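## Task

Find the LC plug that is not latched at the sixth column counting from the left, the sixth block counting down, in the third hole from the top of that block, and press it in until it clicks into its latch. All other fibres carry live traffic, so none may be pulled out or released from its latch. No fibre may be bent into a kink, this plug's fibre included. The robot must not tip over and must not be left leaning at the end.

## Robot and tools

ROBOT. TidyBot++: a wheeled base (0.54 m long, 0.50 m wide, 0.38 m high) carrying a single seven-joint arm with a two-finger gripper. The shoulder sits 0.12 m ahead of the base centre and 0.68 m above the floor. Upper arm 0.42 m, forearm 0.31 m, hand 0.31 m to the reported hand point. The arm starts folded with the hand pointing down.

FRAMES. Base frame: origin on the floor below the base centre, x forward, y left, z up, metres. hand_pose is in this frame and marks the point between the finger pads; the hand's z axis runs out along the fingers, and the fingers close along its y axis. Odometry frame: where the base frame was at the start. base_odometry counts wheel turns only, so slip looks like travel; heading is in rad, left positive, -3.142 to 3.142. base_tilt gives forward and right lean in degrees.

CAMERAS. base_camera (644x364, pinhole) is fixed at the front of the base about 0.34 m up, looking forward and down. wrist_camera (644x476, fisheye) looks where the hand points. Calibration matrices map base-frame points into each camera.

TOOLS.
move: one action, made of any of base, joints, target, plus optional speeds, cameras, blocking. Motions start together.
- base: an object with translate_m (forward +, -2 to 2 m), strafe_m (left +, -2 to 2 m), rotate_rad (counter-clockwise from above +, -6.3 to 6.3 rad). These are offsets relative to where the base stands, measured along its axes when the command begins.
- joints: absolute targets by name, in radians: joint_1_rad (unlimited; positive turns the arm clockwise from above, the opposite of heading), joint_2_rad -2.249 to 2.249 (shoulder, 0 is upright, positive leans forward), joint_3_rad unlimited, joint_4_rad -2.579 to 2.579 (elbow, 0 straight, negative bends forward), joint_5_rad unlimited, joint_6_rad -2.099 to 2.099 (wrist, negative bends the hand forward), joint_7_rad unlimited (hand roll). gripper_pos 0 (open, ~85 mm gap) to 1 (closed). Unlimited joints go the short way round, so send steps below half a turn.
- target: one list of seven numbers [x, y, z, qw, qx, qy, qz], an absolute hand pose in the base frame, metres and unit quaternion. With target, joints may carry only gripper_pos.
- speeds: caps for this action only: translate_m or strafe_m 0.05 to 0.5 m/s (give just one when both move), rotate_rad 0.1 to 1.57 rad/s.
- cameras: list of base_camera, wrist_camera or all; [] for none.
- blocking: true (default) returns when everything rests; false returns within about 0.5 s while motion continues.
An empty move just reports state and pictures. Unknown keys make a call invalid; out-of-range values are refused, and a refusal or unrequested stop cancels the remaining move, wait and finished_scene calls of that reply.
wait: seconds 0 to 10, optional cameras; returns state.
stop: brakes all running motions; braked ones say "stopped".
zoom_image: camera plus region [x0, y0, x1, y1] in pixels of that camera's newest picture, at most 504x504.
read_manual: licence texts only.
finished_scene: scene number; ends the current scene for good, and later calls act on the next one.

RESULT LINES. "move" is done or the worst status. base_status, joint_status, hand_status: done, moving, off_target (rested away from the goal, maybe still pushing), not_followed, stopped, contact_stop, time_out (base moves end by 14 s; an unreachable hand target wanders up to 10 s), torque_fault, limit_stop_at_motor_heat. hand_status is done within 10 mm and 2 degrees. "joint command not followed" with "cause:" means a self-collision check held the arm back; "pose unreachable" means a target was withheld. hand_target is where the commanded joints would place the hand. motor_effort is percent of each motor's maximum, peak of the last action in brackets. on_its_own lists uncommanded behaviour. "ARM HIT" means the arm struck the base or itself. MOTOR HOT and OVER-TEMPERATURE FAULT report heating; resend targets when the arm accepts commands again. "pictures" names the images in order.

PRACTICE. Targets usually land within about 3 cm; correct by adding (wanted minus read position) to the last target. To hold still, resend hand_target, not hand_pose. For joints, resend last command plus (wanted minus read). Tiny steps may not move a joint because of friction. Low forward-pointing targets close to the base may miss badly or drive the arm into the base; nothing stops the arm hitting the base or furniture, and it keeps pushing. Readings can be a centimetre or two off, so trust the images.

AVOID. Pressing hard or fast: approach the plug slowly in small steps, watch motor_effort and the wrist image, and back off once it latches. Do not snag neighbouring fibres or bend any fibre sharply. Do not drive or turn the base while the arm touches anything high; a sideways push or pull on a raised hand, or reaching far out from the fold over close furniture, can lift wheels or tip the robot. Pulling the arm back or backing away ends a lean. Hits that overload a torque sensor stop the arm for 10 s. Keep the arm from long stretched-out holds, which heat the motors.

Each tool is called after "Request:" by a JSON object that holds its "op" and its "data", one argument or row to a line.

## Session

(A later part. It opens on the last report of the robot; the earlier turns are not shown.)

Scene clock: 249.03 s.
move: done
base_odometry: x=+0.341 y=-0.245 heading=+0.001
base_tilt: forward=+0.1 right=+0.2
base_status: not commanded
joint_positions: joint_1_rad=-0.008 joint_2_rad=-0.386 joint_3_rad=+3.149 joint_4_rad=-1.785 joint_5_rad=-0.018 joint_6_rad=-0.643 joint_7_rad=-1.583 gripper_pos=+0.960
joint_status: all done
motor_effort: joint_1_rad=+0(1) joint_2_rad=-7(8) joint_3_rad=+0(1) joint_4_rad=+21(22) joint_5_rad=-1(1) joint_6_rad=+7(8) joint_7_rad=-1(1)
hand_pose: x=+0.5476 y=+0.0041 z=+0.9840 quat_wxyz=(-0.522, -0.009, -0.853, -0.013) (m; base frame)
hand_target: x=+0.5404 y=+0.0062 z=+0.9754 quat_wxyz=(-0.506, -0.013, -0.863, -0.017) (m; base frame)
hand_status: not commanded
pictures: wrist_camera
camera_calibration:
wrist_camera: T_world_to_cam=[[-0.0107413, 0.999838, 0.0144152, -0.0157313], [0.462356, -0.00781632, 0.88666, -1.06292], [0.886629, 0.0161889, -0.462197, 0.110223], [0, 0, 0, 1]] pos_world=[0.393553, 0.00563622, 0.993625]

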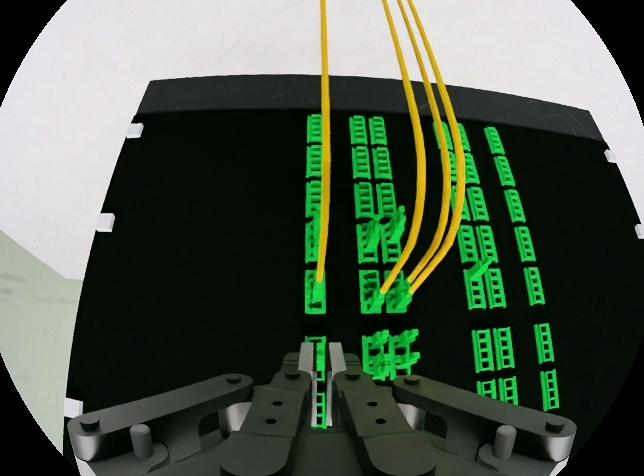

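Request:
{"op": "move", "data": {
  "base": {"translate_m": -0.05, "strafe_m": -0.09},
  "speeds": {"translate_m": 0.3},
  "joints": {"joint_4_rad": -1.86},
  "cameras": ["wrist_camera"]
}}

Request:
{"op": "zoom_image", "data": {
  "camera": "wrist_camera",
  "region": [350, 240, 490, 380]
}}

Scene clock: 276.80 s.
move: done
base_odometry: x=+0.291 y=-0.335 heading=+0.001
base_tilt: forward=+0.2 right=+0.3
base_status: done
joint_positions: joint_1_rad=-0.008 joint_2_rad=-0.386 joint_3_rad=+3.154 joint_4_rad=-1.853 joint_5_rad=-0.018 joint_6_rad=-0.644 joint_7_rad=-1.583 gripper_pos=+0.960
joint_status: all done
motor_effort: joint_1_rad=+0(1) joint_2_rad=-7(9) joint_3_rad=+0(3) joint_4_rad=+21(23) joint_5_rad=-1(2) joint_6_rad=+8(8) joint_7_rad=+0(1)
hand_pose: x=+0.5403 y=+0.0019 z=+0.9443 quat_wxyz=(-0.493, -0.012, -0.870, -0.012) (m; base frame)
hand_target: x=+0.5309 y=+0.0063 z=+0.9293 quat_wxyz=(-0.471, -0.014, -0.882, -0.016) (m; base frame)
hand_status: not commanded
pictures: wrist_camera
camera_calibration:
wrist_camera: T_world_to_cam=[[-0.00575243, 0.99984, 0.0169616, -0.0181927], [0.521852, -0.0114675, 0.852959, -1.02464], [0.853017, 0.013758, -0.521702, 0.172719], [0, 0, 0, 1]] pos_world=[0.387273, 0.00406346, 0.964392]

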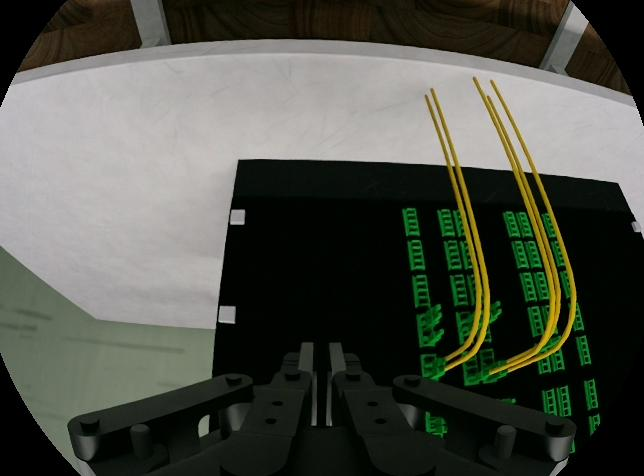

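Scaled by 3.600.

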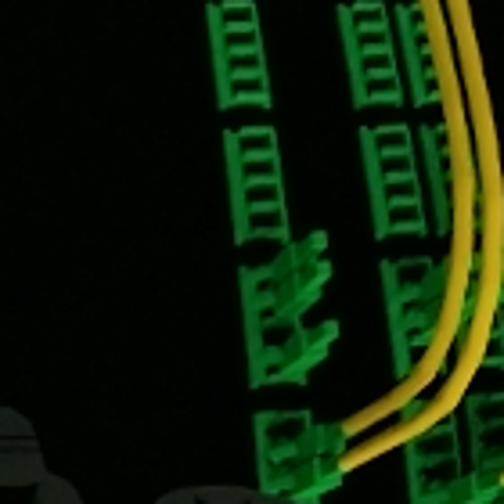

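Request:
{"op": "zoom_image", "data": {
  "camera": "wrist_camera",
  "region": [410, 340, 470, 400]
}}

Scaled by 8.400.

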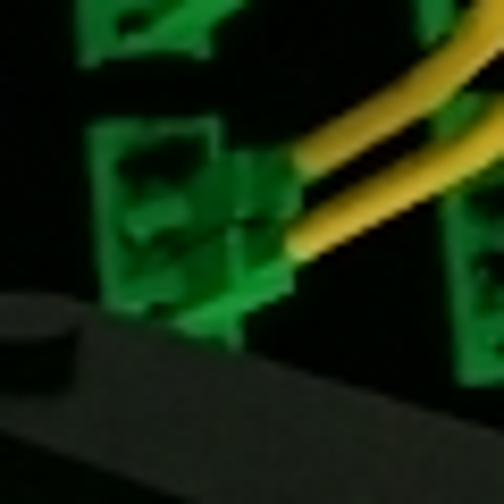

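Request:
{"op": "move", "data": {
  "joints": {"joint_4_rad": -1.891, "joint_6_rad": -0.445, "gripper_pos": 0.94},
  "cameras": []
}}

Request:
{"op": "move", "data": {
  "base": {"translate_m": 0.009, "strafe_m": 0.093},
  "speeds": {"translate_m": 0.2},
  "cameras": ["wrist_camera"]
}}

Request:
{"op": "zoom_image", "data": {
  "camera": "wrist_camera",
  "region": [280, 300, 360, 380]
}}

Scene clock: 352.40 s.
move: done
base_odometry: x=+0.291 y=-0.335 heading=+0.001
base_tilt: forward=+0.1 right=+0.2
base_status: not commanded
joint_positions: joint_1_rad=-0.008 joint_2_rad=-0.386 joint_3_rad=+3.154 joint_4_rad=-1.884 joint_5_rad=-0.018 joint_6_rad=-0.456 joint_7_rad=-1.583 gripper_pos=+0.940
joint_status: all done
motor_effort: joint_1_rad=+0(1) joint_2_rad=-8(8) joint_3_rad=+0(1) joint_4_rad=+21(22) joint_5_rad=-1(1) joint_6_rad=+8(9) joint_7_rad=-1(1)
hand_pose: x=+0.5629 y=+0.0008 z=+0.9784 quat_wxyz=(-0.560, -0.012, -0.829, -0.012) (m; base frame)
hand_target: x=+0.5626 y=+0.0058 z=+0.9784 quat_wxyz=(-0.562, -0.014, -0.827, -0.018) (m; base frame)
hand_status: not commanded
pictures: none
No camera images: "cameras" was empty.

Scene clock: 353.60 s.
move: done
base_odometry: x=+0.299 y=-0.242 heading=+0.001
base_tilt: forward=+0.1 right=+0.2
base_status: done
joint_positions: joint_1_rad=-0.009 joint_2_rad=-0.386 joint_3_rad=+3.150 joint_4_rad=-1.884 joint_5_rad=-0.018 joint_6_rad=-0.456 joint_7_rad=-1.583 gripper_pos=+0.940
joint_status: not commanded
motor_effort: joint_1_rad=+0(2) joint_2_rad=-8(10) joint_3_rad=+1(2) joint_4_rad=+21(22) joint_5_rad=-1(1) joint_6_rad=+9(9) joint_7_rad=-1(1)
hand_pose: x=+0.5629 y=+0.0031 z=+0.9784 quat_wxyz=(-0.560, -0.010, -0.829, -0.013) (m; base frame)
hand_target: x=+0.5626 y=+0.0058 z=+0.9784 quat_wxyz=(-0.562, -0.014, -0.827, -0.018) (m; base frame)
hand_status: not commanded
pictures: wrist_camera
camera_calibration:
wrist_camera: T_world_to_cam=[[-0.0083206, 0.999862, 0.0143933, -0.0158113], [0.38202, -0.0101236, 0.924099, -1.05638], [0.924117, 0.0131876, -0.381883, -0.00553701], [0, 0, 0, 1]] pos_world=[0.408543, 0.00518783, 0.97431]

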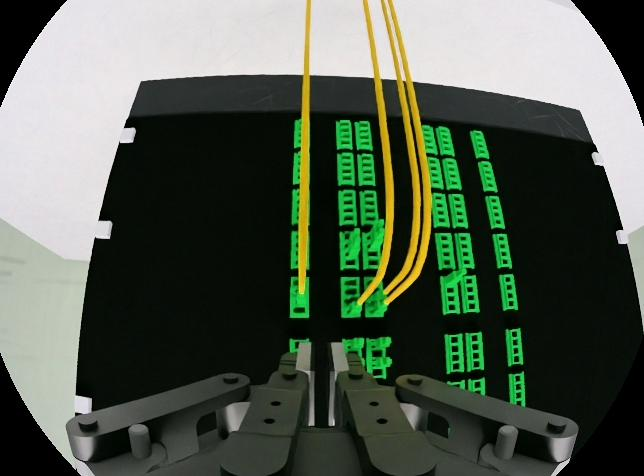

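Scaled by 6.300.

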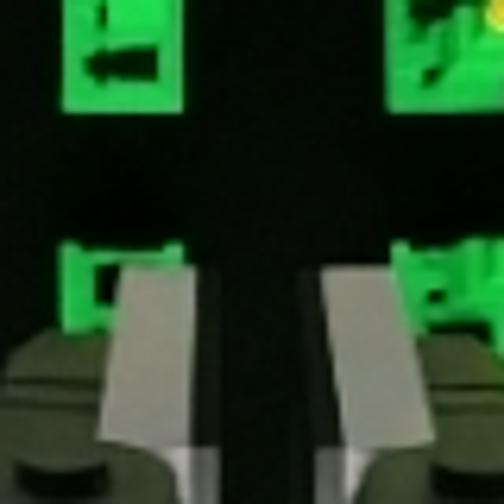

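Request:
{"op": "move", "data": {
  "cameras": ["wrist_camera"]
}}

Request:
{"op": "zoom_image", "data": {
  "camera": "wrist_camera",
  "region": [290, 240, 370, 320]
}}

Scene clock: 357.40 s.
base_odometry: x=+0.299 y=-0.242 heading=+0.001
base_tilt: forward=+0.2 right=+0.2
base_status: done
joint_positions: joint_1_rad=-0.009 joint_2_rad=-0.386 joint_3_rad=+3.150 joint_4_rad=-1.884 joint_5_rad=-0.018 joint_6_rad=-0.456 joint_7_rad=-1.583 gripper_pos=+0.940
joint_status: not commanded
motor_effort: joint_1_rad=+0(2) joint_2_rad=-8(10) joint_3_rad=+0(2) joint_4_rad=+21(22) joint_5_rad=-1(1) joint_6_rad=+8(9) joint_7_rad=+0(1)
hand_pose: x=+0.5629 y=+0.0031 z=+0.9784 quat_wxyz=(-0.560, -0.010, -0.829, -0.013) (m; base frame)
hand_target: x=+0.5626 y=+0.0058 z=+0.9784 quat_wxyz=(-0.562, -0.014, -0.827, -0.018) (m; base frame)
hand_status: not commanded
pictures: wrist_camera
camera_calibration:
wrist_camera: T_world_to_cam=[[-0.0083206, 0.999862, 0.0143933, -0.0158113], [0.38202, -0.0101236, 0.924099, -1.05638], [0.924117, 0.0131876, -0.381883, -0.00553701], [0, 0, 0, 1]] pos_world=[0.408543, 0.00518783, 0.97431]

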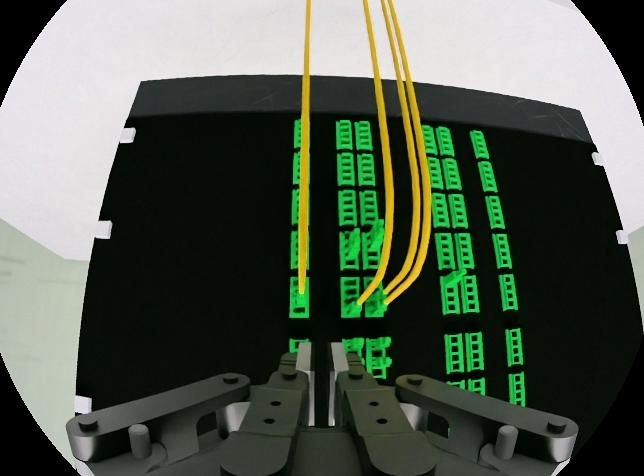

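Scaled by 6.300.

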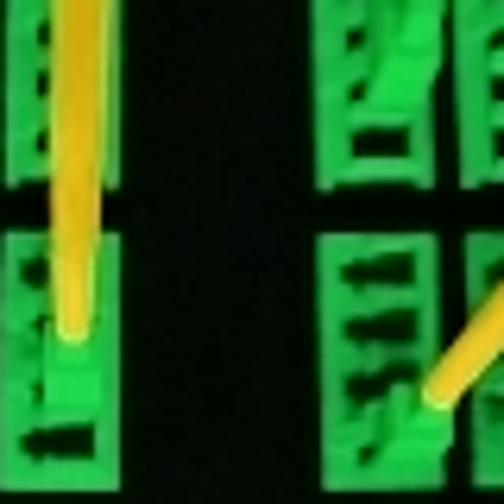

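Request:
{"op": "move", "data": {
  "base": {"strafe_m": -0.011},
  "speeds": {"strafe_m": 0.05},
  "cameras": ["wrist_camera"]
}}

Request:
{"op": "zoom_image", "data": {
  "camera": "wrist_camera",
  "region": [290, 260, 370, 340]
}}

Scene clock: 361.23 s.
move: done
base_odometry: x=+0.299 y=-0.253 heading=+0.001
base_tilt: forward=+0.1 right=+0.2
base_status: done
joint_positions: joint_1_rad=-0.009 joint_2_rad=-0.386 joint_3_rad=+3.152 joint_4_rad=-1.884 joint_5_rad=-0.018 joint_6_rad=-0.456 joint_7_rad=-1.583 gripper_pos=+0.940
joint_status: not commanded
motor_effort: joint_1_rad=+0(2) joint_2_rad=-8(9) joint_3_rad=+0(3) joint_4_rad=+21(22) joint_5_rad=-1(1) joint_6_rad=+8(9) joint_7_rad=+0(1)
hand_pose: x=+0.5629 y=+0.0022 z=+0.9784 quat_wxyz=(-0.560, -0.011, -0.829, -0.012) (m; base frame)
hand_target: x=+0.5626 y=+0.0058 z=+0.9784 quat_wxyz=(-0.562, -0.014, -0.827, -0.018) (m; base frame)
hand_status: not commanded
pictures: wrist_camera
camera_calibration:
wrist_camera: T_world_to_cam=[[-0.00674614, 0.999864, 0.0150575, -0.0164517], [0.382008, -0.011339, 0.924089, -1.05638], [0.924134, 0.0119861, -0.38188, -0.00555598], [0, 0, 0, 1]] pos_world=[0.408571, 0.00453775, 0.97432]

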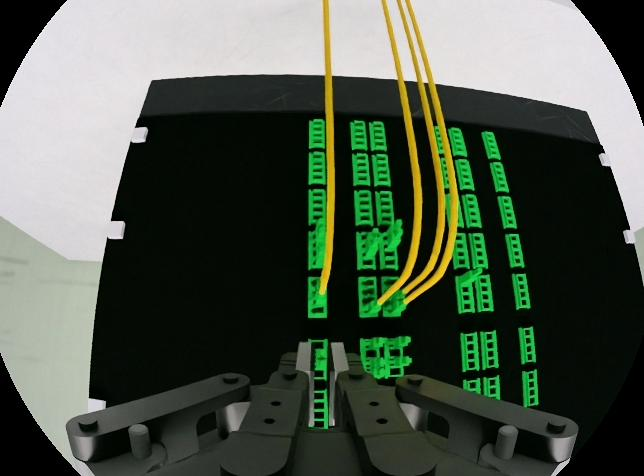

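Scaled by 6.300.

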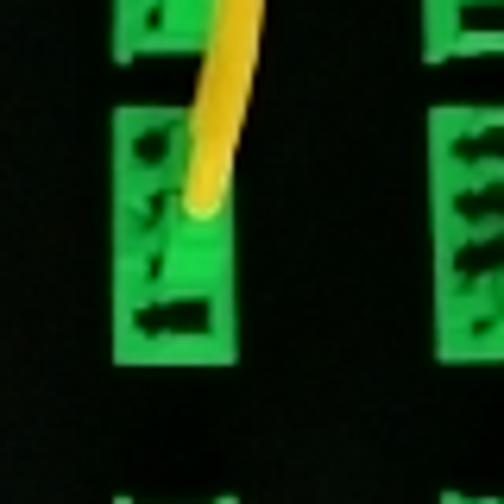

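Request:
{"op": "move", "data": {
  "base": {"translate_m": 0.018, "strafe_m": 0.0007},
  "speeds": {"translate_m": 0.1},
  "cameras": []
}}

Request:
{"op": "move", "data": {
  "joints": {"joint_4_rad": -1.935},
  "cameras": ["wrist_camera"]
}}

Request:
{"op": "zoom_image", "data": {
  "camera": "wrist_camera",
  "region": [280, 300, 360, 380]
}}

Scene clock: 365.83 s.
move: done
base_odometry: x=+0.317 y=-0.252 heading=+0.002
base_tilt: forward=+0.1 right=+0.2
base_status: done
joint_positions: joint_1_rad=-0.009 joint_2_rad=-0.385 joint_3_rad=+3.152 joint_4_rad=-1.884 joint_5_rad=-0.018 joint_6_rad=-0.456 joint_7_rad=-1.583 gripper_pos=+0.940
joint_status: not commanded
motor_effort: joint_1_rad=+0(1) joint_2_rad=-8(10) joint_3_rad=+1(1) joint_4_rad=+21(22) joint_5_rad=-1(1) joint_6_rad=+8(9) joint_7_rad=+0(1)
hand_pose: x=+0.5634 y=+0.0022 z=+0.9777 quat_wxyz=(-0.559, -0.011, -0.829, -0.012) (m; base frame)
hand_target: x=+0.5626 y=+0.0058 z=+0.9784 quat_wxyz=(-0.562, -0.014, -0.827, -0.018) (m; base frame)
hand_status: not commanded
pictures: none
No camera images: "cameras" was empty.

Scene clock: 366.57 s.
move: done
base_odometry: x=+0.317 y=-0.252 heading=+0.002
base_tilt: forward=+0.1 right=+0.2
base_status: not commanded
joint_positions: joint_1_rad=-0.009 joint_2_rad=-0.385 joint_3_rad=+3.152 joint_4_rad=-1.927 joint_5_rad=-0.018 joint_6_rad=-0.456 joint_7_rad=-1.583 gripper_pos=+0.940
joint_status: all done
motor_effort: joint_1_rad=+0(1) joint_2_rad=-8(8) joint_3_rad=+0(1) joint_4_rad=+21(23) joint_5_rad=-1(1) joint_6_rad=+8(9) joint_7_rad=-1(1)
hand_pose: x=+0.5588 y=+0.0023 z=+0.9522 quat_wxyz=(-0.541, -0.011, -0.841, -0.012) (m; base frame)
hand_target: x=+0.5580 y=+0.0058 z=+0.9520 quat_wxyz=(-0.544, -0.014, -0.839, -0.018) (m; base frame)
hand_status: not commanded
pictures: wrist_camera
camera_calibration:
wrist_camera: T_world_to_cam=[[-0.00624205, 0.999862, 0.0153763, -0.0167785], [0.422361, -0.0113015, 0.906357, -1.03626], [0.906406, 0.0121519, -0.422233, 0.0365504], [0, 0, 0, 1]] pos_world=[0.404443, 0.00462068, 0.954915]

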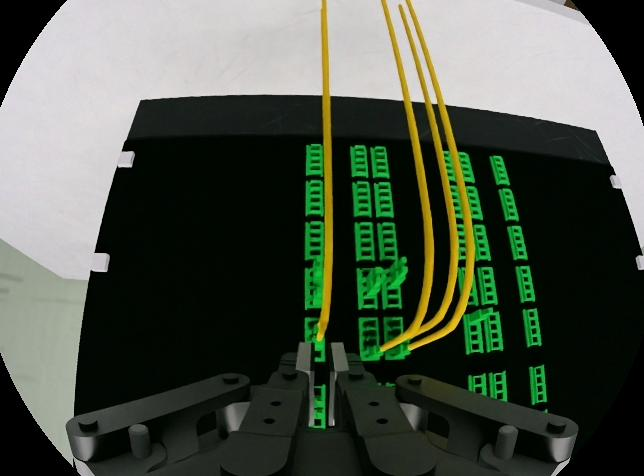

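Scaled by 6.300.

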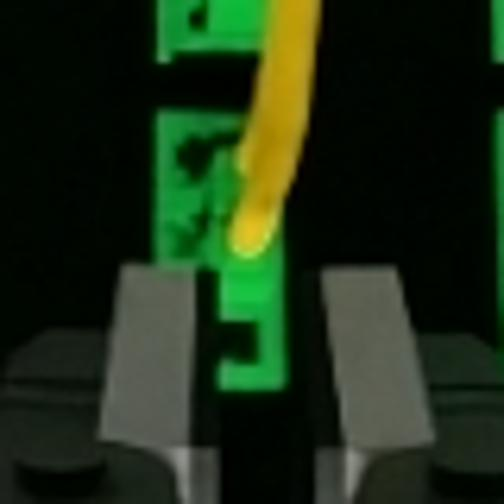

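Request:
{"op": "move", "data": {
  "joints": {"joint_4_rad": -1.975},
  "cameras": ["wrist_camera"]
}}

Request:
{"op": "zoom_image", "data": {
  "camera": "wrist_camera",
  "region": [280, 320, 360, 400]
}}

Scene clock: 373.03 s.
move: done
base_odometry: x=+0.317 y=-0.252 heading=+0.002
base_tilt: forward=+0.2 right=+0.2
base_status: not commanded
joint_positions: joint_1_rad=-0.009 joint_2_rad=-0.385 joint_3_rad=+3.152 joint_4_rad=-1.966 joint_5_rad=-0.018 joint_6_rad=-0.456 joint_7_rad=-1.583 gripper_pos=+0.940
joint_status: all done
motor_effort: joint_1_rad=+0(1) joint_2_rad=-7(8) joint_3_rad=+1(1) joint_4_rad=+21(23) joint_5_rad=-1(1) joint_6_rad=+8(9) joint_7_rad=-1(1)
hand_pose: x=+0.5536 y=+0.0024 z=+0.9287 quat_wxyz=(-0.525, -0.011, -0.851, -0.012) (m; base frame)
hand_target: x=+0.5527 y=+0.0058 z=+0.9282 quat_wxyz=(-0.527, -0.014, -0.850, -0.017) (m; base frame)
hand_status: not commanded
pictures: wrist_camera
camera_calibration:
wrist_camera: T_world_to_cam=[[-0.00578468, 0.999861, 0.0156556, -0.0170601], [0.457745, -0.0112717, 0.889012, -1.0163], [0.889065, 0.0123089, -0.457616, 0.0738032], [0, 0, 0, 1]] pos_world=[0.399491, 0.00469396, 0.937543]

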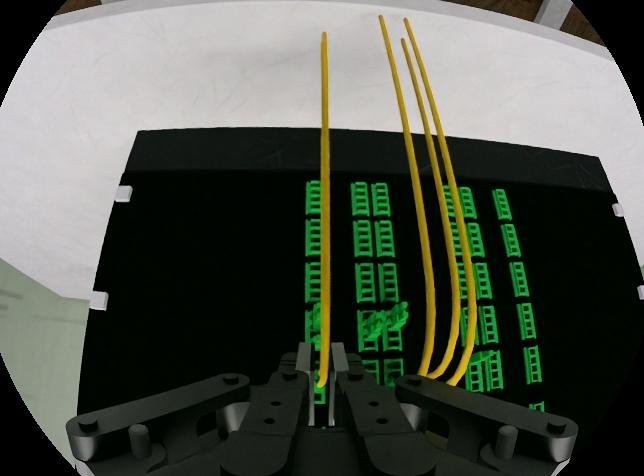

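Scaled by 6.300.

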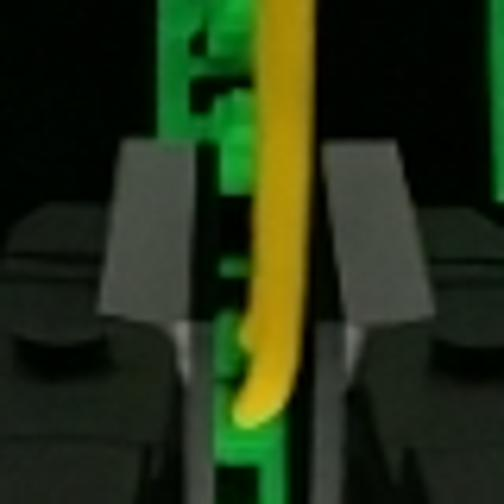

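Request:
{"op": "move", "data": {
  "joints": {"joint_4_rad": -1.992},
  "cameras": ["wrist_camera"]
}}

Request:
{"op": "zoom_image", "data": {
  "camera": "wrist_camera",
  "region": [290, 340, 350, 400]
}}

Scene clock: 391.77 s.
move: done
base_odometry: x=+0.317 y=-0.252 heading=+0.002
base_tilt: forward=+0.1 right=+0.2
base_status: not commanded
joint_positions: joint_1_rad=-0.009 joint_2_rad=-0.385 joint_3_rad=+3.152 joint_4_rad=-1.981 joint_5_rad=-0.018 joint_6_rad=-0.456 joint_7_rad=-1.583 gripper_pos=+0.940
joint_status: all done
motor_effort: joint_1_rad=+1(1) joint_2_rad=-7(9) joint_3_rad=+1(1) joint_4_rad=+21(22) joint_5_rad=-1(1) joint_6_rad=+8(8) joint_7_rad=-1(1)
hand_pose: x=+0.5515 y=+0.0024 z=+0.9201 quat_wxyz=(-0.518, -0.011, -0.855, -0.012) (m; base frame)
hand_target: x=+0.5502 y=+0.0059 z=+0.9181 quat_wxyz=(-0.520, -0.014, -0.854, -0.017) (m; base frame)
hand_status: not commanded
pictures: wrist_camera
camera_calibration:
wrist_camera: T_world_to_cam=[[-0.00561242, 0.99986, 0.0157545, -0.0171595], [0.470681, -0.011259, 0.882232, -1.00853], [0.882286, 0.0123668, -0.470552, 0.0874058], [0, 0, 0, 1]] pos_world=[0.397482, 0.00472111, 0.931156]

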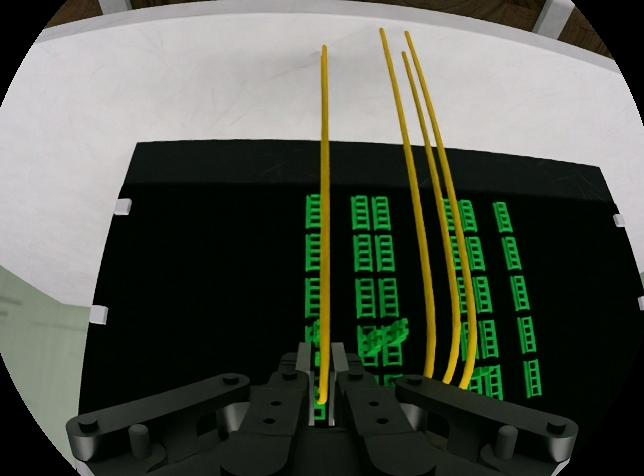

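Scaled by 8.400.

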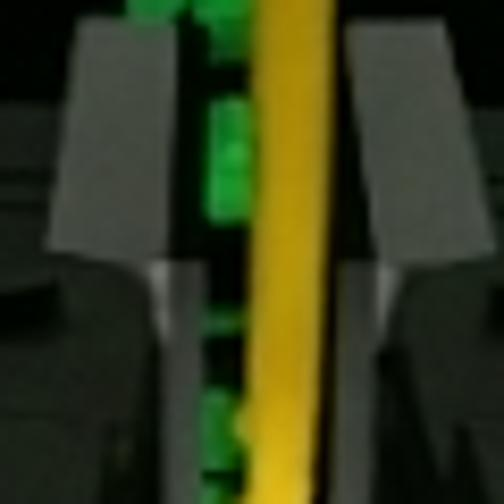

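Request:
{"op": "move", "data": {
  "base": {"translate_m": 0.022},
  "speeds": {"translate_m": 0.05},
  "joints": {"gripper_pos": 0.96, "joint_4_rad": -1.995},
  "cameras": ["wrist_camera"]
}}

Request:
{"op": "zoom_image", "data": {
  "camera": "wrist_camera",
  "region": [290, 330, 350, 390]
}}

Scene clock: 406.43 s.
move: done
base_odometry: x=+0.339 y=-0.252 heading=+0.002
base_tilt: forward=+0.1 right=+0.2
base_status: done
joint_positions: joint_1_rad=-0.009 joint_2_rad=-0.385 joint_3_rad=+3.152 joint_4_rad=-1.982 joint_5_rad=-0.018 joint_6_rad=-0.456 joint_7_rad=-1.583 gripper_pos=+0.960
joint_status: all done
motor_effort: joint_1_rad=+1(2) joint_2_rad=-7(10) joint_3_rad=+0(2) joint_4_rad=+21(22) joint_5_rad=-1(1) joint_6_rad=+8(8) joint_7_rad=+0(1)
hand_pose: x=+0.5512 y=+0.0024 z=+0.9192 quat_wxyz=(-0.518, -0.011, -0.855, -0.012) (m; base frame)
hand_target: x=+0.5498 y=+0.0059 z=+0.9163 quat_wxyz=(-0.518, -0.014, -0.855, -0.017) (m; base frame)
hand_status: not commanded
pictures: wrist_camera
camera_calibration:
wrist_camera: T_world_to_cam=[[-0.00559582, 0.99986, 0.0157663, -0.0171707], [0.471977, -0.0112591, 0.881539, -1.00767], [0.881593, 0.0123742, -0.471848, 0.0888234], [0, 0, 0, 1]] pos_world=[0.397195, 0.00472378, 0.930482]

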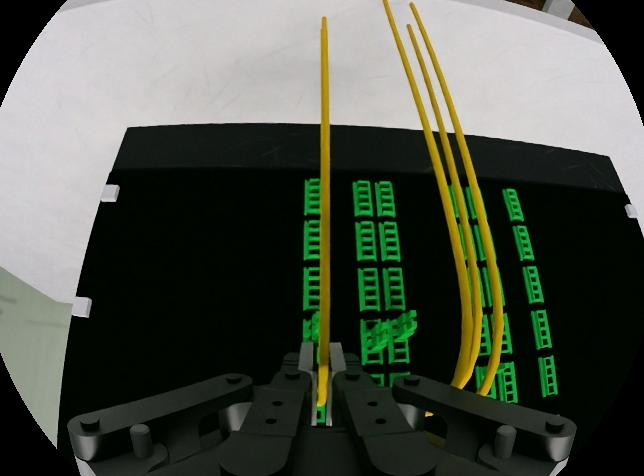

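Scaled by 8.400.

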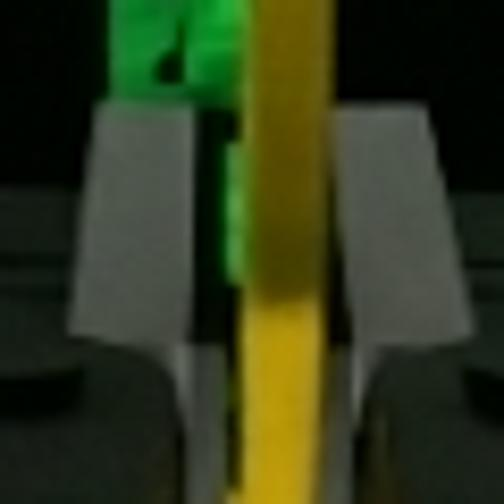

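Request:
{"op": "move", "data": {
  "base": {"translate_m": 0.003, "strafe_m": 0.0007},
  "speeds": {"translate_m": 0.05},
  "cameras": []
}}

Request:
{"op": "move", "data": {
  "base": {"translate_m": 0.003},
  "speeds": {"translate_m": 0.05},
  "cameras": ["wrist_camera"]
}}

Request:
{"op": "zoom_image", "data": {
  "camera": "wrist_camera",
  "region": [290, 330, 350, 390]
}}

Scene clock: 410.23 s.
move: done
base_odometry: x=+0.343 y=-0.251 heading=+0.002
base_tilt: forward=+0.1 right=+0.1
base_status: done
joint_positions: joint_1_rad=-0.009 joint_2_rad=-0.385 joint_3_rad=+3.152 joint_4_rad=-1.982 joint_5_rad=-0.018 joint_6_rad=-0.456 joint_7_rad=-1.583 gripper_pos=+0.960
joint_status: not commanded
motor_effort: joint_1_rad=+1(1) joint_2_rad=-7(11) joint_3_rad=+1(1) joint_4_rad=+21(21) joint_5_rad=-1(1) joint_6_rad=+8(9) joint_7_rad=+0(1)
hand_pose: x=+0.5512 y=+0.0024 z=+0.9192 quat_wxyz=(-0.518, -0.011, -0.855, -0.012) (m; base frame)
hand_target: x=+0.5498 y=+0.0059 z=+0.9163 quat_wxyz=(-0.518, -0.014, -0.855, -0.017) (m; base frame)
hand_status: not commanded
pictures: none
No camera images: "cameras" was empty.

Scene clock: 410.77 s.
move: done
base_odometry: x=+0.346 y=-0.251 heading=+0.002
base_tilt: forward=+0.2 right=+0.1
base_status: done
joint_positions: joint_1_rad=-0.009 joint_2_rad=-0.385 joint_3_rad=+3.152 joint_4_rad=-1.982 joint_5_rad=-0.018 joint_6_rad=-0.456 joint_7_rad=-1.583 gripper_pos=+0.960
joint_status: not commanded
motor_effort: joint_1_rad=+0(1) joint_2_rad=-7(10) joint_3_rad=+0(1) joint_4_rad=+21(22) joint_5_rad=-1(1) joint_6_rad=+8(8) joint_7_rad=+0(1)
hand_pose: x=+0.5511 y=+0.0024 z=+0.9192 quat_wxyz=(-0.518, -0.011, -0.855, -0.012) (m; base frame)
hand_target: x=+0.5498 y=+0.0059 z=+0.9163 quat_wxyz=(-0.518, -0.014, -0.855, -0.017) (m; base frame)
hand_status: not commanded
pictures: wrist_camera
camera_calibration:
wrist_camera: T_world_to_cam=[[-0.00559559, 0.99986, 0.0157667, -0.0171711], [0.472003, -0.0112592, 0.881525, -1.00764], [0.881579, 0.0123746, -0.471874, 0.0888585], [0, 0, 0, 1]] pos_world=[0.397179, 0.00472383, 0.930465]

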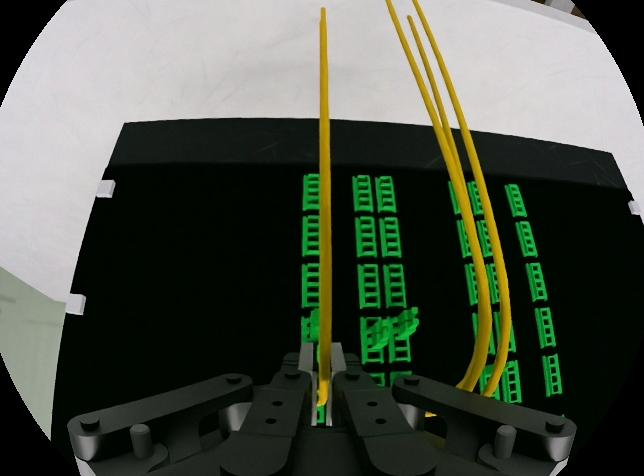

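Scaled by 8.400.

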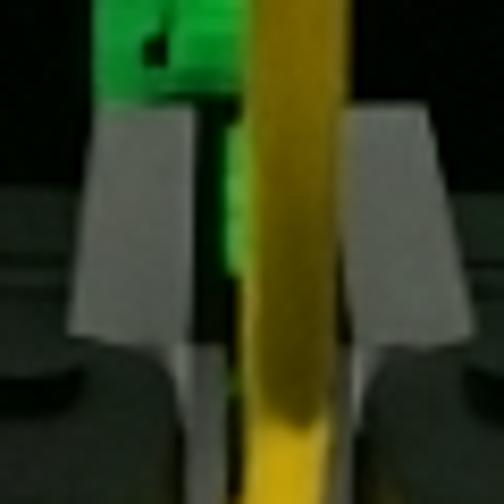

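Request:
{"op": "move", "data": {
  "base": {"translate_m": 0.004},
  "speeds": {"translate_m": 0.05},
  "cameras": []
}}

Request:
{"op": "move", "data": {
  "base": {"translate_m": 0.003},
  "speeds": {"translate_m": 0.05},
  "cameras": ["wrist_camera"]
}}

Request:
{"op": "zoom_image", "data": {
  "camera": "wrist_camera",
  "region": [290, 340, 370, 420]
}}

Scene clock: 415.73 s.
move: done
base_odometry: x=+0.350 y=-0.251 heading=+0.002
base_tilt: forward=+0.1 right=+0.2
base_status: done
joint_positions: joint_1_rad=-0.009 joint_2_rad=-0.385 joint_3_rad=+3.152 joint_4_rad=-1.982 joint_5_rad=-0.018 joint_6_rad=-0.456 joint_7_rad=-1.583 gripper_pos=+0.960
joint_status: not commanded
motor_effort: joint_1_rad=+0(1) joint_2_rad=-7(11) joint_3_rad=+0(1) joint_4_rad=+21(22) joint_5_rad=-1(2) joint_6_rad=+7(8) joint_7_rad=+0(1)
hand_pose: x=+0.5511 y=+0.0024 z=+0.9191 quat_wxyz=(-0.518, -0.011, -0.855, -0.012) (m; base frame)
hand_target: x=+0.5498 y=+0.0059 z=+0.9163 quat_wxyz=(-0.518, -0.014, -0.855, -0.017) (m; base frame)
hand_status: not commanded
pictures: none
No camera images: "cameras" was empty.

Scene clock: 416.23 s.
move: done
base_odometry: x=+0.353 y=-0.251 heading=+0.002
base_tilt: forward=+0.1 right=+0.1
base_status: done
joint_positions: joint_1_rad=-0.009 joint_2_rad=-0.385 joint_3_rad=+3.152 joint_4_rad=-1.983 joint_5_rad=-0.018 joint_6_rad=-0.456 joint_7_rad=-1.583 gripper_pos=+0.960
joint_status: not commanded
motor_effort: joint_1_rad=-1(1) joint_2_rad=-7(10) joint_3_rad=-1(1) joint_4_rad=+21(22) joint_5_rad=-2(2) joint_6_rad=+7(9) joint_7_rad=+0(1)
hand_pose: x=+0.5511 y=+0.0024 z=+0.9189 quat_wxyz=(-0.518, -0.011, -0.856, -0.012) (m; base frame)
hand_target: x=+0.5498 y=+0.0059 z=+0.9163 quat_wxyz=(-0.518, -0.014, -0.855, -0.017) (m; base frame)
hand_status: not commanded
pictures: wrist_camera
camera_calibration:
wrist_camera: T_world_to_cam=[[-0.00550935, 0.99986, 0.0158024, -0.017206], [0.472339, -0.0113267, 0.881344, -1.00744], [0.8814, 0.0123197, -0.47221, 0.0892116], [0, 0, 0, 1]] pos_world=[0.397126, 0.00469359, 0.930299]

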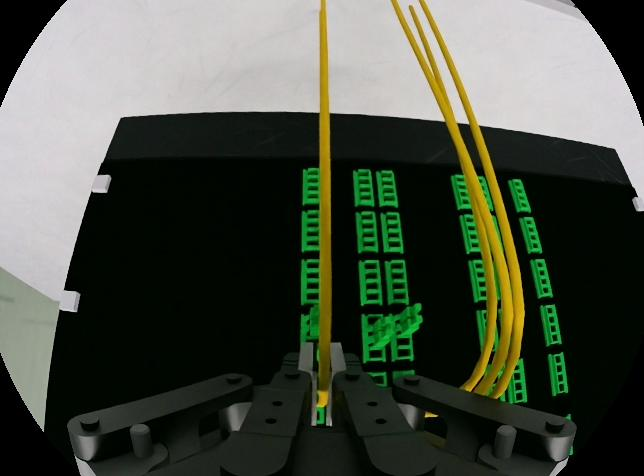

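Scaled by 6.300.

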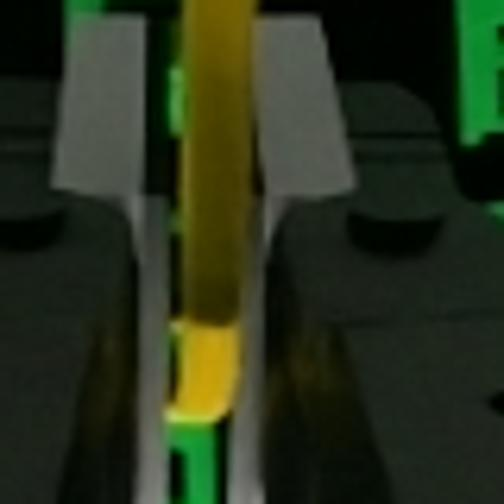

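Request:
{"op": "move", "data": {
  "base": {"translate_m": 0.003},
  "speeds": {"translate_m": 0.05},
  "cameras": []
}}

Request:
{"op": "move", "data": {
  "base": {"translate_m": 0.003},
  "speeds": {"translate_m": 0.05},
  "cameras": ["wrist_camera"]
}}

Request:
{"op": "zoom_image", "data": {
  "camera": "wrist_camera",
  "region": [290, 340, 370, 420]
}}

Scene clock: 422.47 s.
move: done
base_odometry: x=+0.356 y=-0.250 heading=+0.002
base_tilt: forward=+0.1 right=+0.2
base_status: done
joint_positions: joint_1_rad=-0.009 joint_2_rad=-0.385 joint_3_rad=+3.153 joint_4_rad=-1.983 joint_5_rad=-0.018 joint_6_rad=-0.456 joint_7_rad=-1.583 gripper_pos=+0.960
joint_status: not commanded
motor_effort: joint_1_rad=+0(2) joint_2_rad=-7(10) joint_3_rad=-1(2) joint_4_rad=+21(22) joint_5_rad=-2(2) joint_6_rad=+8(9) joint_7_rad=-1(1)
hand_pose: x=+0.5510 y=+0.0019 z=+0.9187 quat_wxyz=(-0.517, -0.012, -0.856, -0.012) (m; base frame)
hand_target: x=+0.5498 y=+0.0059 z=+0.9163 quat_wxyz=(-0.518, -0.014, -0.855, -0.017) (m; base frame)
hand_status: not commanded
pictures: none
No camera images: "cameras" was empty.

Scene clock: 422.93 s.
move: done
base_odometry: x=+0.359 y=-0.250 heading=+0.002
base_tilt: forward=+0.1 right=+0.2
base_status: done
joint_positions: joint_1_rad=-0.009 joint_2_rad=-0.385 joint_3_rad=+3.154 joint_4_rad=-1.984 joint_5_rad=-0.018 joint_6_rad=-0.456 joint_7_rad=-1.583 gripper_pos=+0.960
joint_status: not commanded
motor_effort: joint_1_rad=-1(2) joint_2_rad=-7(9) joint_3_rad=-1(2) joint_4_rad=+21(22) joint_5_rad=-2(2) joint_6_rad=+7(9) joint_7_rad=-1(1)
hand_pose: x=+0.5508 y=+0.0016 z=+0.9182 quat_wxyz=(-0.517, -0.012, -0.856, -0.012) (m; base frame)
hand_target: x=+0.5498 y=+0.0059 z=+0.9163 quat_wxyz=(-0.518, -0.014, -0.855, -0.017) (m; base frame)
hand_status: not commanded
pictures: wrist_camera
camera_calibration:
wrist_camera: T_world_to_cam=[[-0.00405392, 0.999857, 0.0163988, -0.0177871], [0.473336, -0.0125269, 0.880793, -1.00671], [0.880873, 0.0113328, -0.473218, 0.0903525], [0, 0, 0, 1]] pos_world=[0.396851, 0.00414964, 0.929752]

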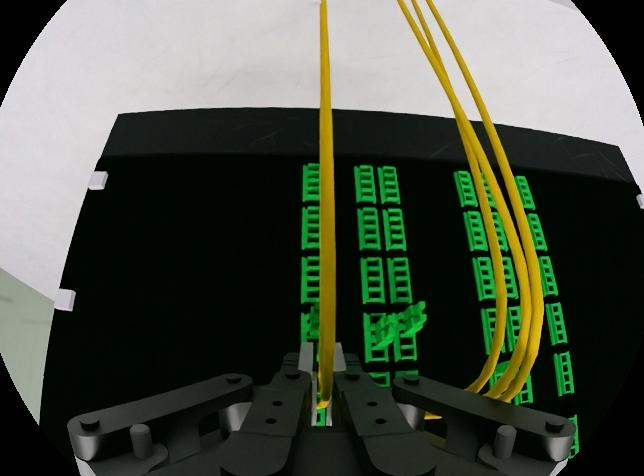

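Scaled by 6.300.

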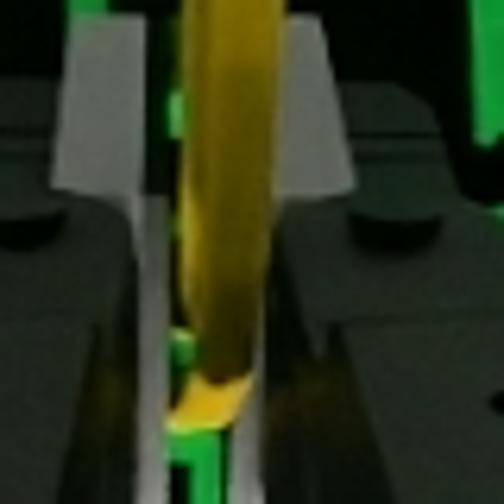

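Request:
{"op": "zoom_image", "data": {
  "camera": "wrist_camera",
  "region": [300, 330, 350, 380]
}}

Request:
{"op": "zoom_image", "data": {
  "camera": "wrist_camera",
  "region": [300, 375, 350, 425]
}}

Scaled by 10.080.

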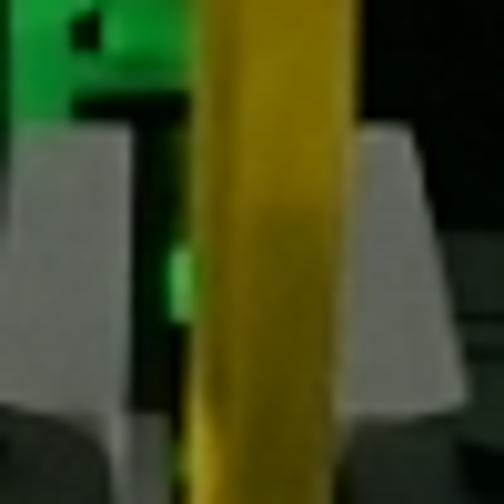

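Scaled by 10.080.

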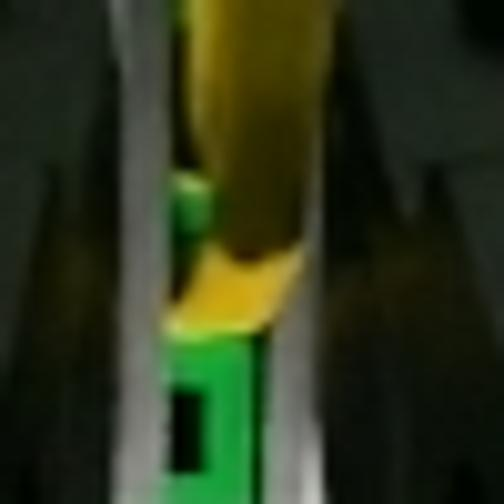

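Request:
{"op": "move", "data": {
  "base": {"translate_m": 0.003},
  "speeds": {"translate_m": 0.05},
  "cameras": ["wrist_camera"]
}}

Request:
{"op": "zoom_image", "data": {
  "camera": "wrist_camera",
  "region": [300, 375, 350, 425]
}}

Scene clock: 440.10 s.
move: done
base_odometry: x=+0.362 y=-0.250 heading=+0.002
base_tilt: forward=+0.1 right=+0.2
base_status: done
joint_positions: joint_1_rad=-0.009 joint_2_rad=-0.386 joint_3_rad=+3.155 joint_4_rad=-1.985 joint_5_rad=-0.018 joint_6_rad=-0.456 joint_7_rad=-1.583 gripper_pos=+0.960
joint_status: not commanded
motor_effort: joint_1_rad=-1(3) joint_2_rad=-7(9) joint_3_rad=-1(3) joint_4_rad=+21(22) joint_5_rad=-2(3) joint_6_rad=+8(9) joint_7_rad=+0(1)
hand_pose: x=+0.5506 y=+0.0009 z=+0.9178 quat_wxyz=(-0.517, -0.013, -0.856, -0.012) (m; base frame)
hand_target: x=+0.5498 y=+0.0059 z=+0.9163 quat_wxyz=(-0.518, -0.014, -0.855, -0.017) (m; base frame)
hand_status: not commanded
pictures: wrist_camera
camera_calibration:
wrist_camera: T_world_to_cam=[[-0.00262728, 0.999853, 0.0169587, -0.0183394], [0.473891, -0.0136887, 0.880477, -1.00628], [0.88058, 0.0103498, -0.473785, 0.091008], [0, 0, 0, 1]] pos_world=[0.396679, 0.00362014, 0.929435]

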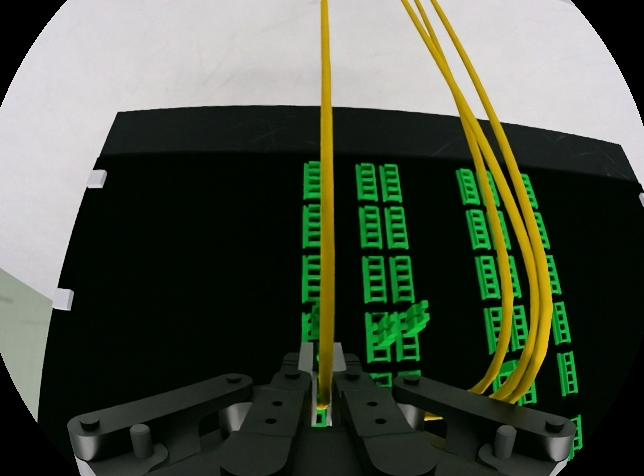

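Scaled by 10.080.

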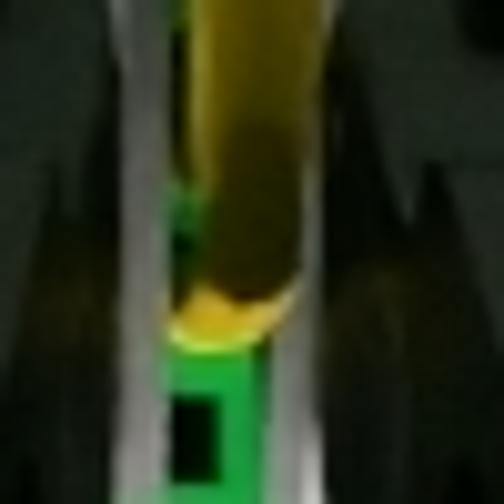

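Request:
{"op": "move", "data": {
  "base": {"translate_m": 0.003, "strafe_m": -0.0012},
  "speeds": {"translate_m": 0.05},
  "cameras": ["wrist_camera"]
}}

Request:
{"op": "zoom_image", "data": {
  "camera": "wrist_camera",
  "region": [300, 375, 350, 425]
}}

Scene clock: 449.83 s.
move: done
base_odometry: x=+0.365 y=-0.251 heading=+0.002
base_tilt: forward=+0.1 right=+0.2
base_status: done
joint_positions: joint_1_rad=-0.009 joint_2_rad=-0.386 joint_3_rad=+3.155 joint_4_rad=-1.987 joint_5_rad=-0.018 joint_6_rad=-0.456 joint_7_rad=-1.583 gripper_pos=+0.960
joint_status: not commanded
motor_effort: joint_1_rad=-1(2) joint_2_rad=-7(10) joint_3_rad=-1(2) joint_4_rad=+21(23) joint_5_rad=-2(2) joint_6_rad=+8(10) joint_7_rad=+0(1)
hand_pose: x=+0.5502 y=+0.0012 z=+0.9166 quat_wxyz=(-0.516, -0.013, -0.856, -0.012) (m; base frame)
hand_target: x=+0.5498 y=+0.0059 z=+0.9163 quat_wxyz=(-0.518, -0.014, -0.855, -0.017) (m; base frame)
hand_status: not commanded
pictures: wrist_camera
camera_calibration:
wrist_camera: T_world_to_cam=[[-0.0033809, 0.999852, 0.0168855, -0.0182013], [0.475633, -0.0132454, 0.879544, -1.00515], [0.879637, 0.011005, -0.475518, 0.0928787], [0, 0, 0, 1]] pos_world=[0.396323, 0.00386282, 0.928549]

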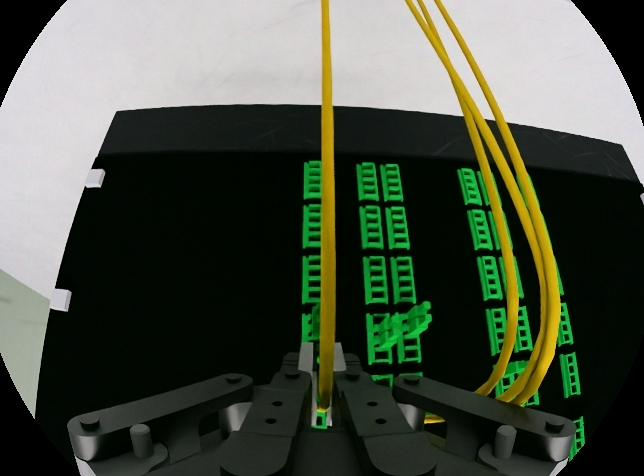

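Scaled by 10.080.

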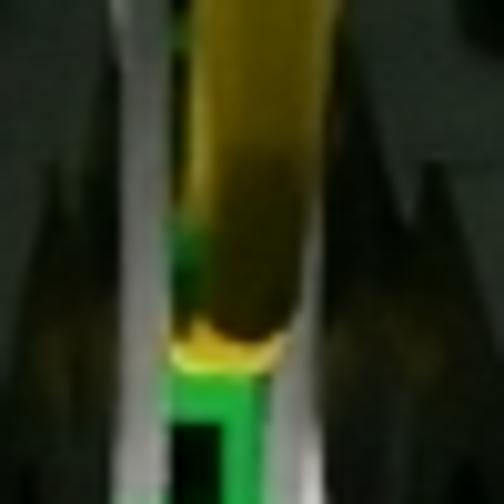

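Request:
{"op": "move", "data": {
  "base": {"translate_m": -0.014},
  "speeds": {"translate_m": 0.05},
  "cameras": []
}}

Request:
{"op": "move", "data": {
  "joints": {"joint_4_rad": -1.970},
  "cameras": ["wrist_camera"]
}}

Request:
{"op": "zoom_image", "data": {
  "camera": "wrist_camera",
  "region": [300, 360, 350, 410]
}}

Scene clock: 484.67 s.
move: done
base_odometry: x=+0.351 y=-0.251 heading=+0.002
base_tilt: forward=+0.1 right=+0.2
base_status: done
joint_positions: joint_1_rad=-0.009 joint_2_rad=-0.386 joint_3_rad=+3.154 joint_4_rad=-1.987 joint_5_rad=-0.018 joint_6_rad=-0.456 joint_7_rad=-1.583 gripper_pos=+0.960
joint_status: not commanded
motor_effort: joint_1_rad=+1(1) joint_2_rad=-8(11) joint_3_rad=+1(1) joint_4_rad=+21(22) joint_5_rad=-1(2) joint_6_rad=+8(8) joint_7_rad=+0(1)
hand_pose: x=+0.5503 y=+0.0018 z=+0.9165 quat_wxyz=(-0.516, -0.012, -0.857, -0.012) (m; base frame)
hand_target: x=+0.5498 y=+0.0059 z=+0.9163 quat_wxyz=(-0.518, -0.014, -0.855, -0.017) (m; base frame)
hand_status: not commanded
pictures: none
No camera images: "cameras" was empty.

Scene clock: 485.27 s.
move: done
base_odometry: x=+0.351 y=-0.251 heading=+0.002
base_tilt: forward=+0.2 right=+0.2
base_status: not commanded
joint_positions: joint_1_rad=-0.009 joint_2_rad=-0.386 joint_3_rad=+3.154 joint_4_rad=-1.976 joint_5_rad=-0.018 joint_6_rad=-0.456 joint_7_rad=-1.583 gripper_pos=+0.960
joint_status: all done
motor_effort: joint_1_rad=+1(1) joint_2_rad=-8(8) joint_3_rad=+0(1) joint_4_rad=+22(23) joint_5_rad=-1(1) joint_6_rad=+8(8) joint_7_rad=-1(1)
hand_pose: x=+0.5519 y=+0.0017 z=+0.9229 quat_wxyz=(-0.520, -0.012, -0.854, -0.012) (m; base frame)
hand_target: x=+0.5534 y=+0.0058 z=+0.9311 quat_wxyz=(-0.529, -0.014, -0.848, -0.017) (m; base frame)
hand_status: not commanded
pictures: wrist_camera
camera_calibration:
wrist_camera: T_world_to_cam=[[-0.00452244, 0.999855, 0.0164473, -0.0177587], [0.466233, -0.0124422, 0.884574, -1.01096], [0.88465, 0.0116687, -0.466109, 0.0829519], [0, 0, 0, 1]] pos_world=[0.397879, 0.0042096, 0.933225]

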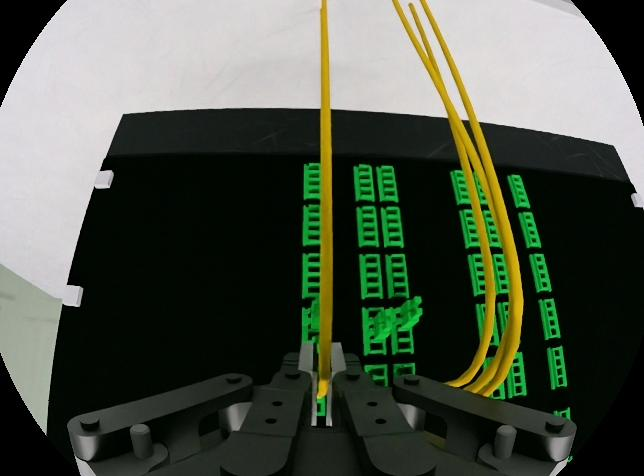

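Scaled by 10.080.

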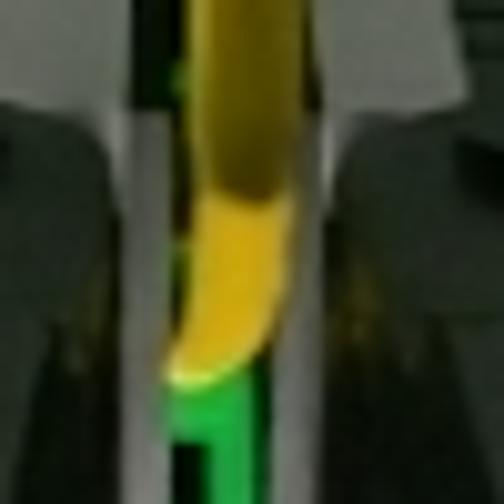

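Request:
{"op": "move", "data": {
  "joints": {"joint_4_rad": -1.9905},
  "cameras": []
}}

Request:
{"op": "move", "data": {
  "base": {"translate_m": 0.010},
  "speeds": {"translate_m": 0.05},
  "cameras": ["wrist_camera"]
}}

Request:
{"op": "zoom_image", "data": {
  "camera": "wrist_camera",
  "region": [300, 360, 350, 410]
}}

Scene clock: 491.10 s.
move: done
base_odometry: x=+0.351 y=-0.251 heading=+0.002
base_tilt: forward=+0.1 right=+0.2
base_status: not commanded
joint_positions: joint_1_rad=-0.009 joint_2_rad=-0.386 joint_3_rad=+3.154 joint_4_rad=-1.983 joint_5_rad=-0.018 joint_6_rad=-0.456 joint_7_rad=-1.583 gripper_pos=+0.960
joint_status: all done
motor_effort: joint_1_rad=+0(1) joint_2_rad=-7(8) joint_3_rad=+1(1) joint_4_rad=+21(22) joint_5_rad=-1(1) joint_6_rad=+8(8) joint_7_rad=+0(1)
hand_pose: x=+0.5509 y=+0.0017 z=+0.9189 quat_wxyz=(-0.518, -0.012, -0.855, -0.012) (m; base frame)
hand_target: x=+0.5504 y=+0.0058 z=+0.9190 quat_wxyz=(-0.520, -0.014, -0.854, -0.017) (m; base frame)
hand_status: not commanded
pictures: none
No camera images: "cameras" was empty.

Scene clock: 491.67 s.
move: done
base_odometry: x=+0.361 y=-0.251 heading=+0.002
base_tilt: forward=+0.2 right=+0.2
base_status: done
joint_positions: joint_1_rad=-0.009 joint_2_rad=-0.386 joint_3_rad=+3.154 joint_4_rad=-1.983 joint_5_rad=-0.018 joint_6_rad=-0.456 joint_7_rad=-1.583 gripper_pos=+0.960
joint_status: not commanded
motor_effort: joint_1_rad=-1(1) joint_2_rad=-7(9) joint_3_rad=-1(1) joint_4_rad=+21(22) joint_5_rad=-1(2) joint_6_rad=+8(9) joint_7_rad=-1(1)
hand_pose: x=+0.5509 y=+0.0015 z=+0.9190 quat_wxyz=(-0.518, -0.012, -0.855, -0.012) (m; base frame)
hand_target: x=+0.5504 y=+0.0058 z=+0.9190 quat_wxyz=(-0.520, -0.014, -0.854, -0.017) (m; base frame)
hand_status: not commanded
pictures: wrist_camera
camera_calibration:
wrist_camera: T_world_to_cam=[[-0.00392744, 0.999853, 0.016703, -0.0180089], [0.472068, -0.0128711, 0.881468, -1.00737], [0.881554, 0.0113469, -0.471948, 0.0891149], [0, 0, 0, 1]] pos_world=[0.396916, 0.00402912, 0.930323]

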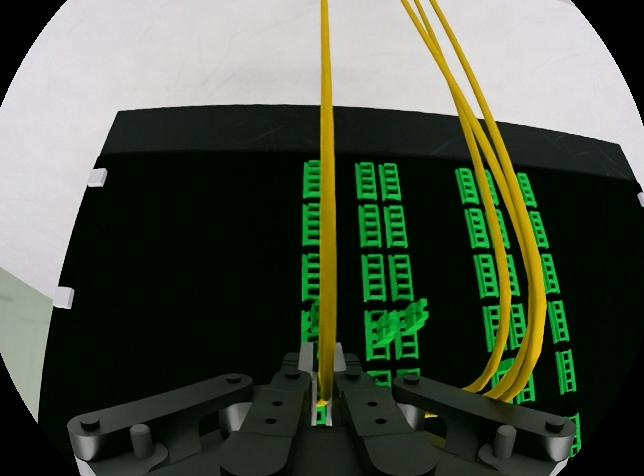

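Scaled by 10.080.

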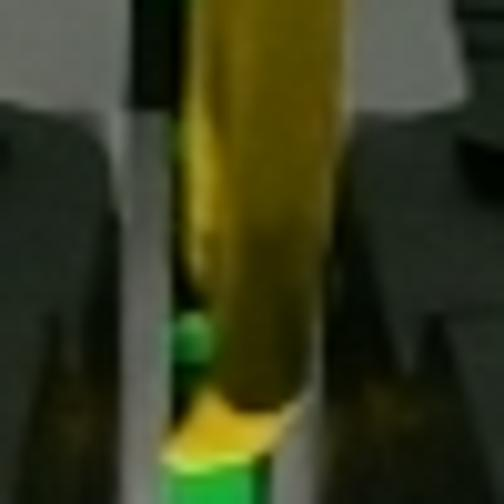

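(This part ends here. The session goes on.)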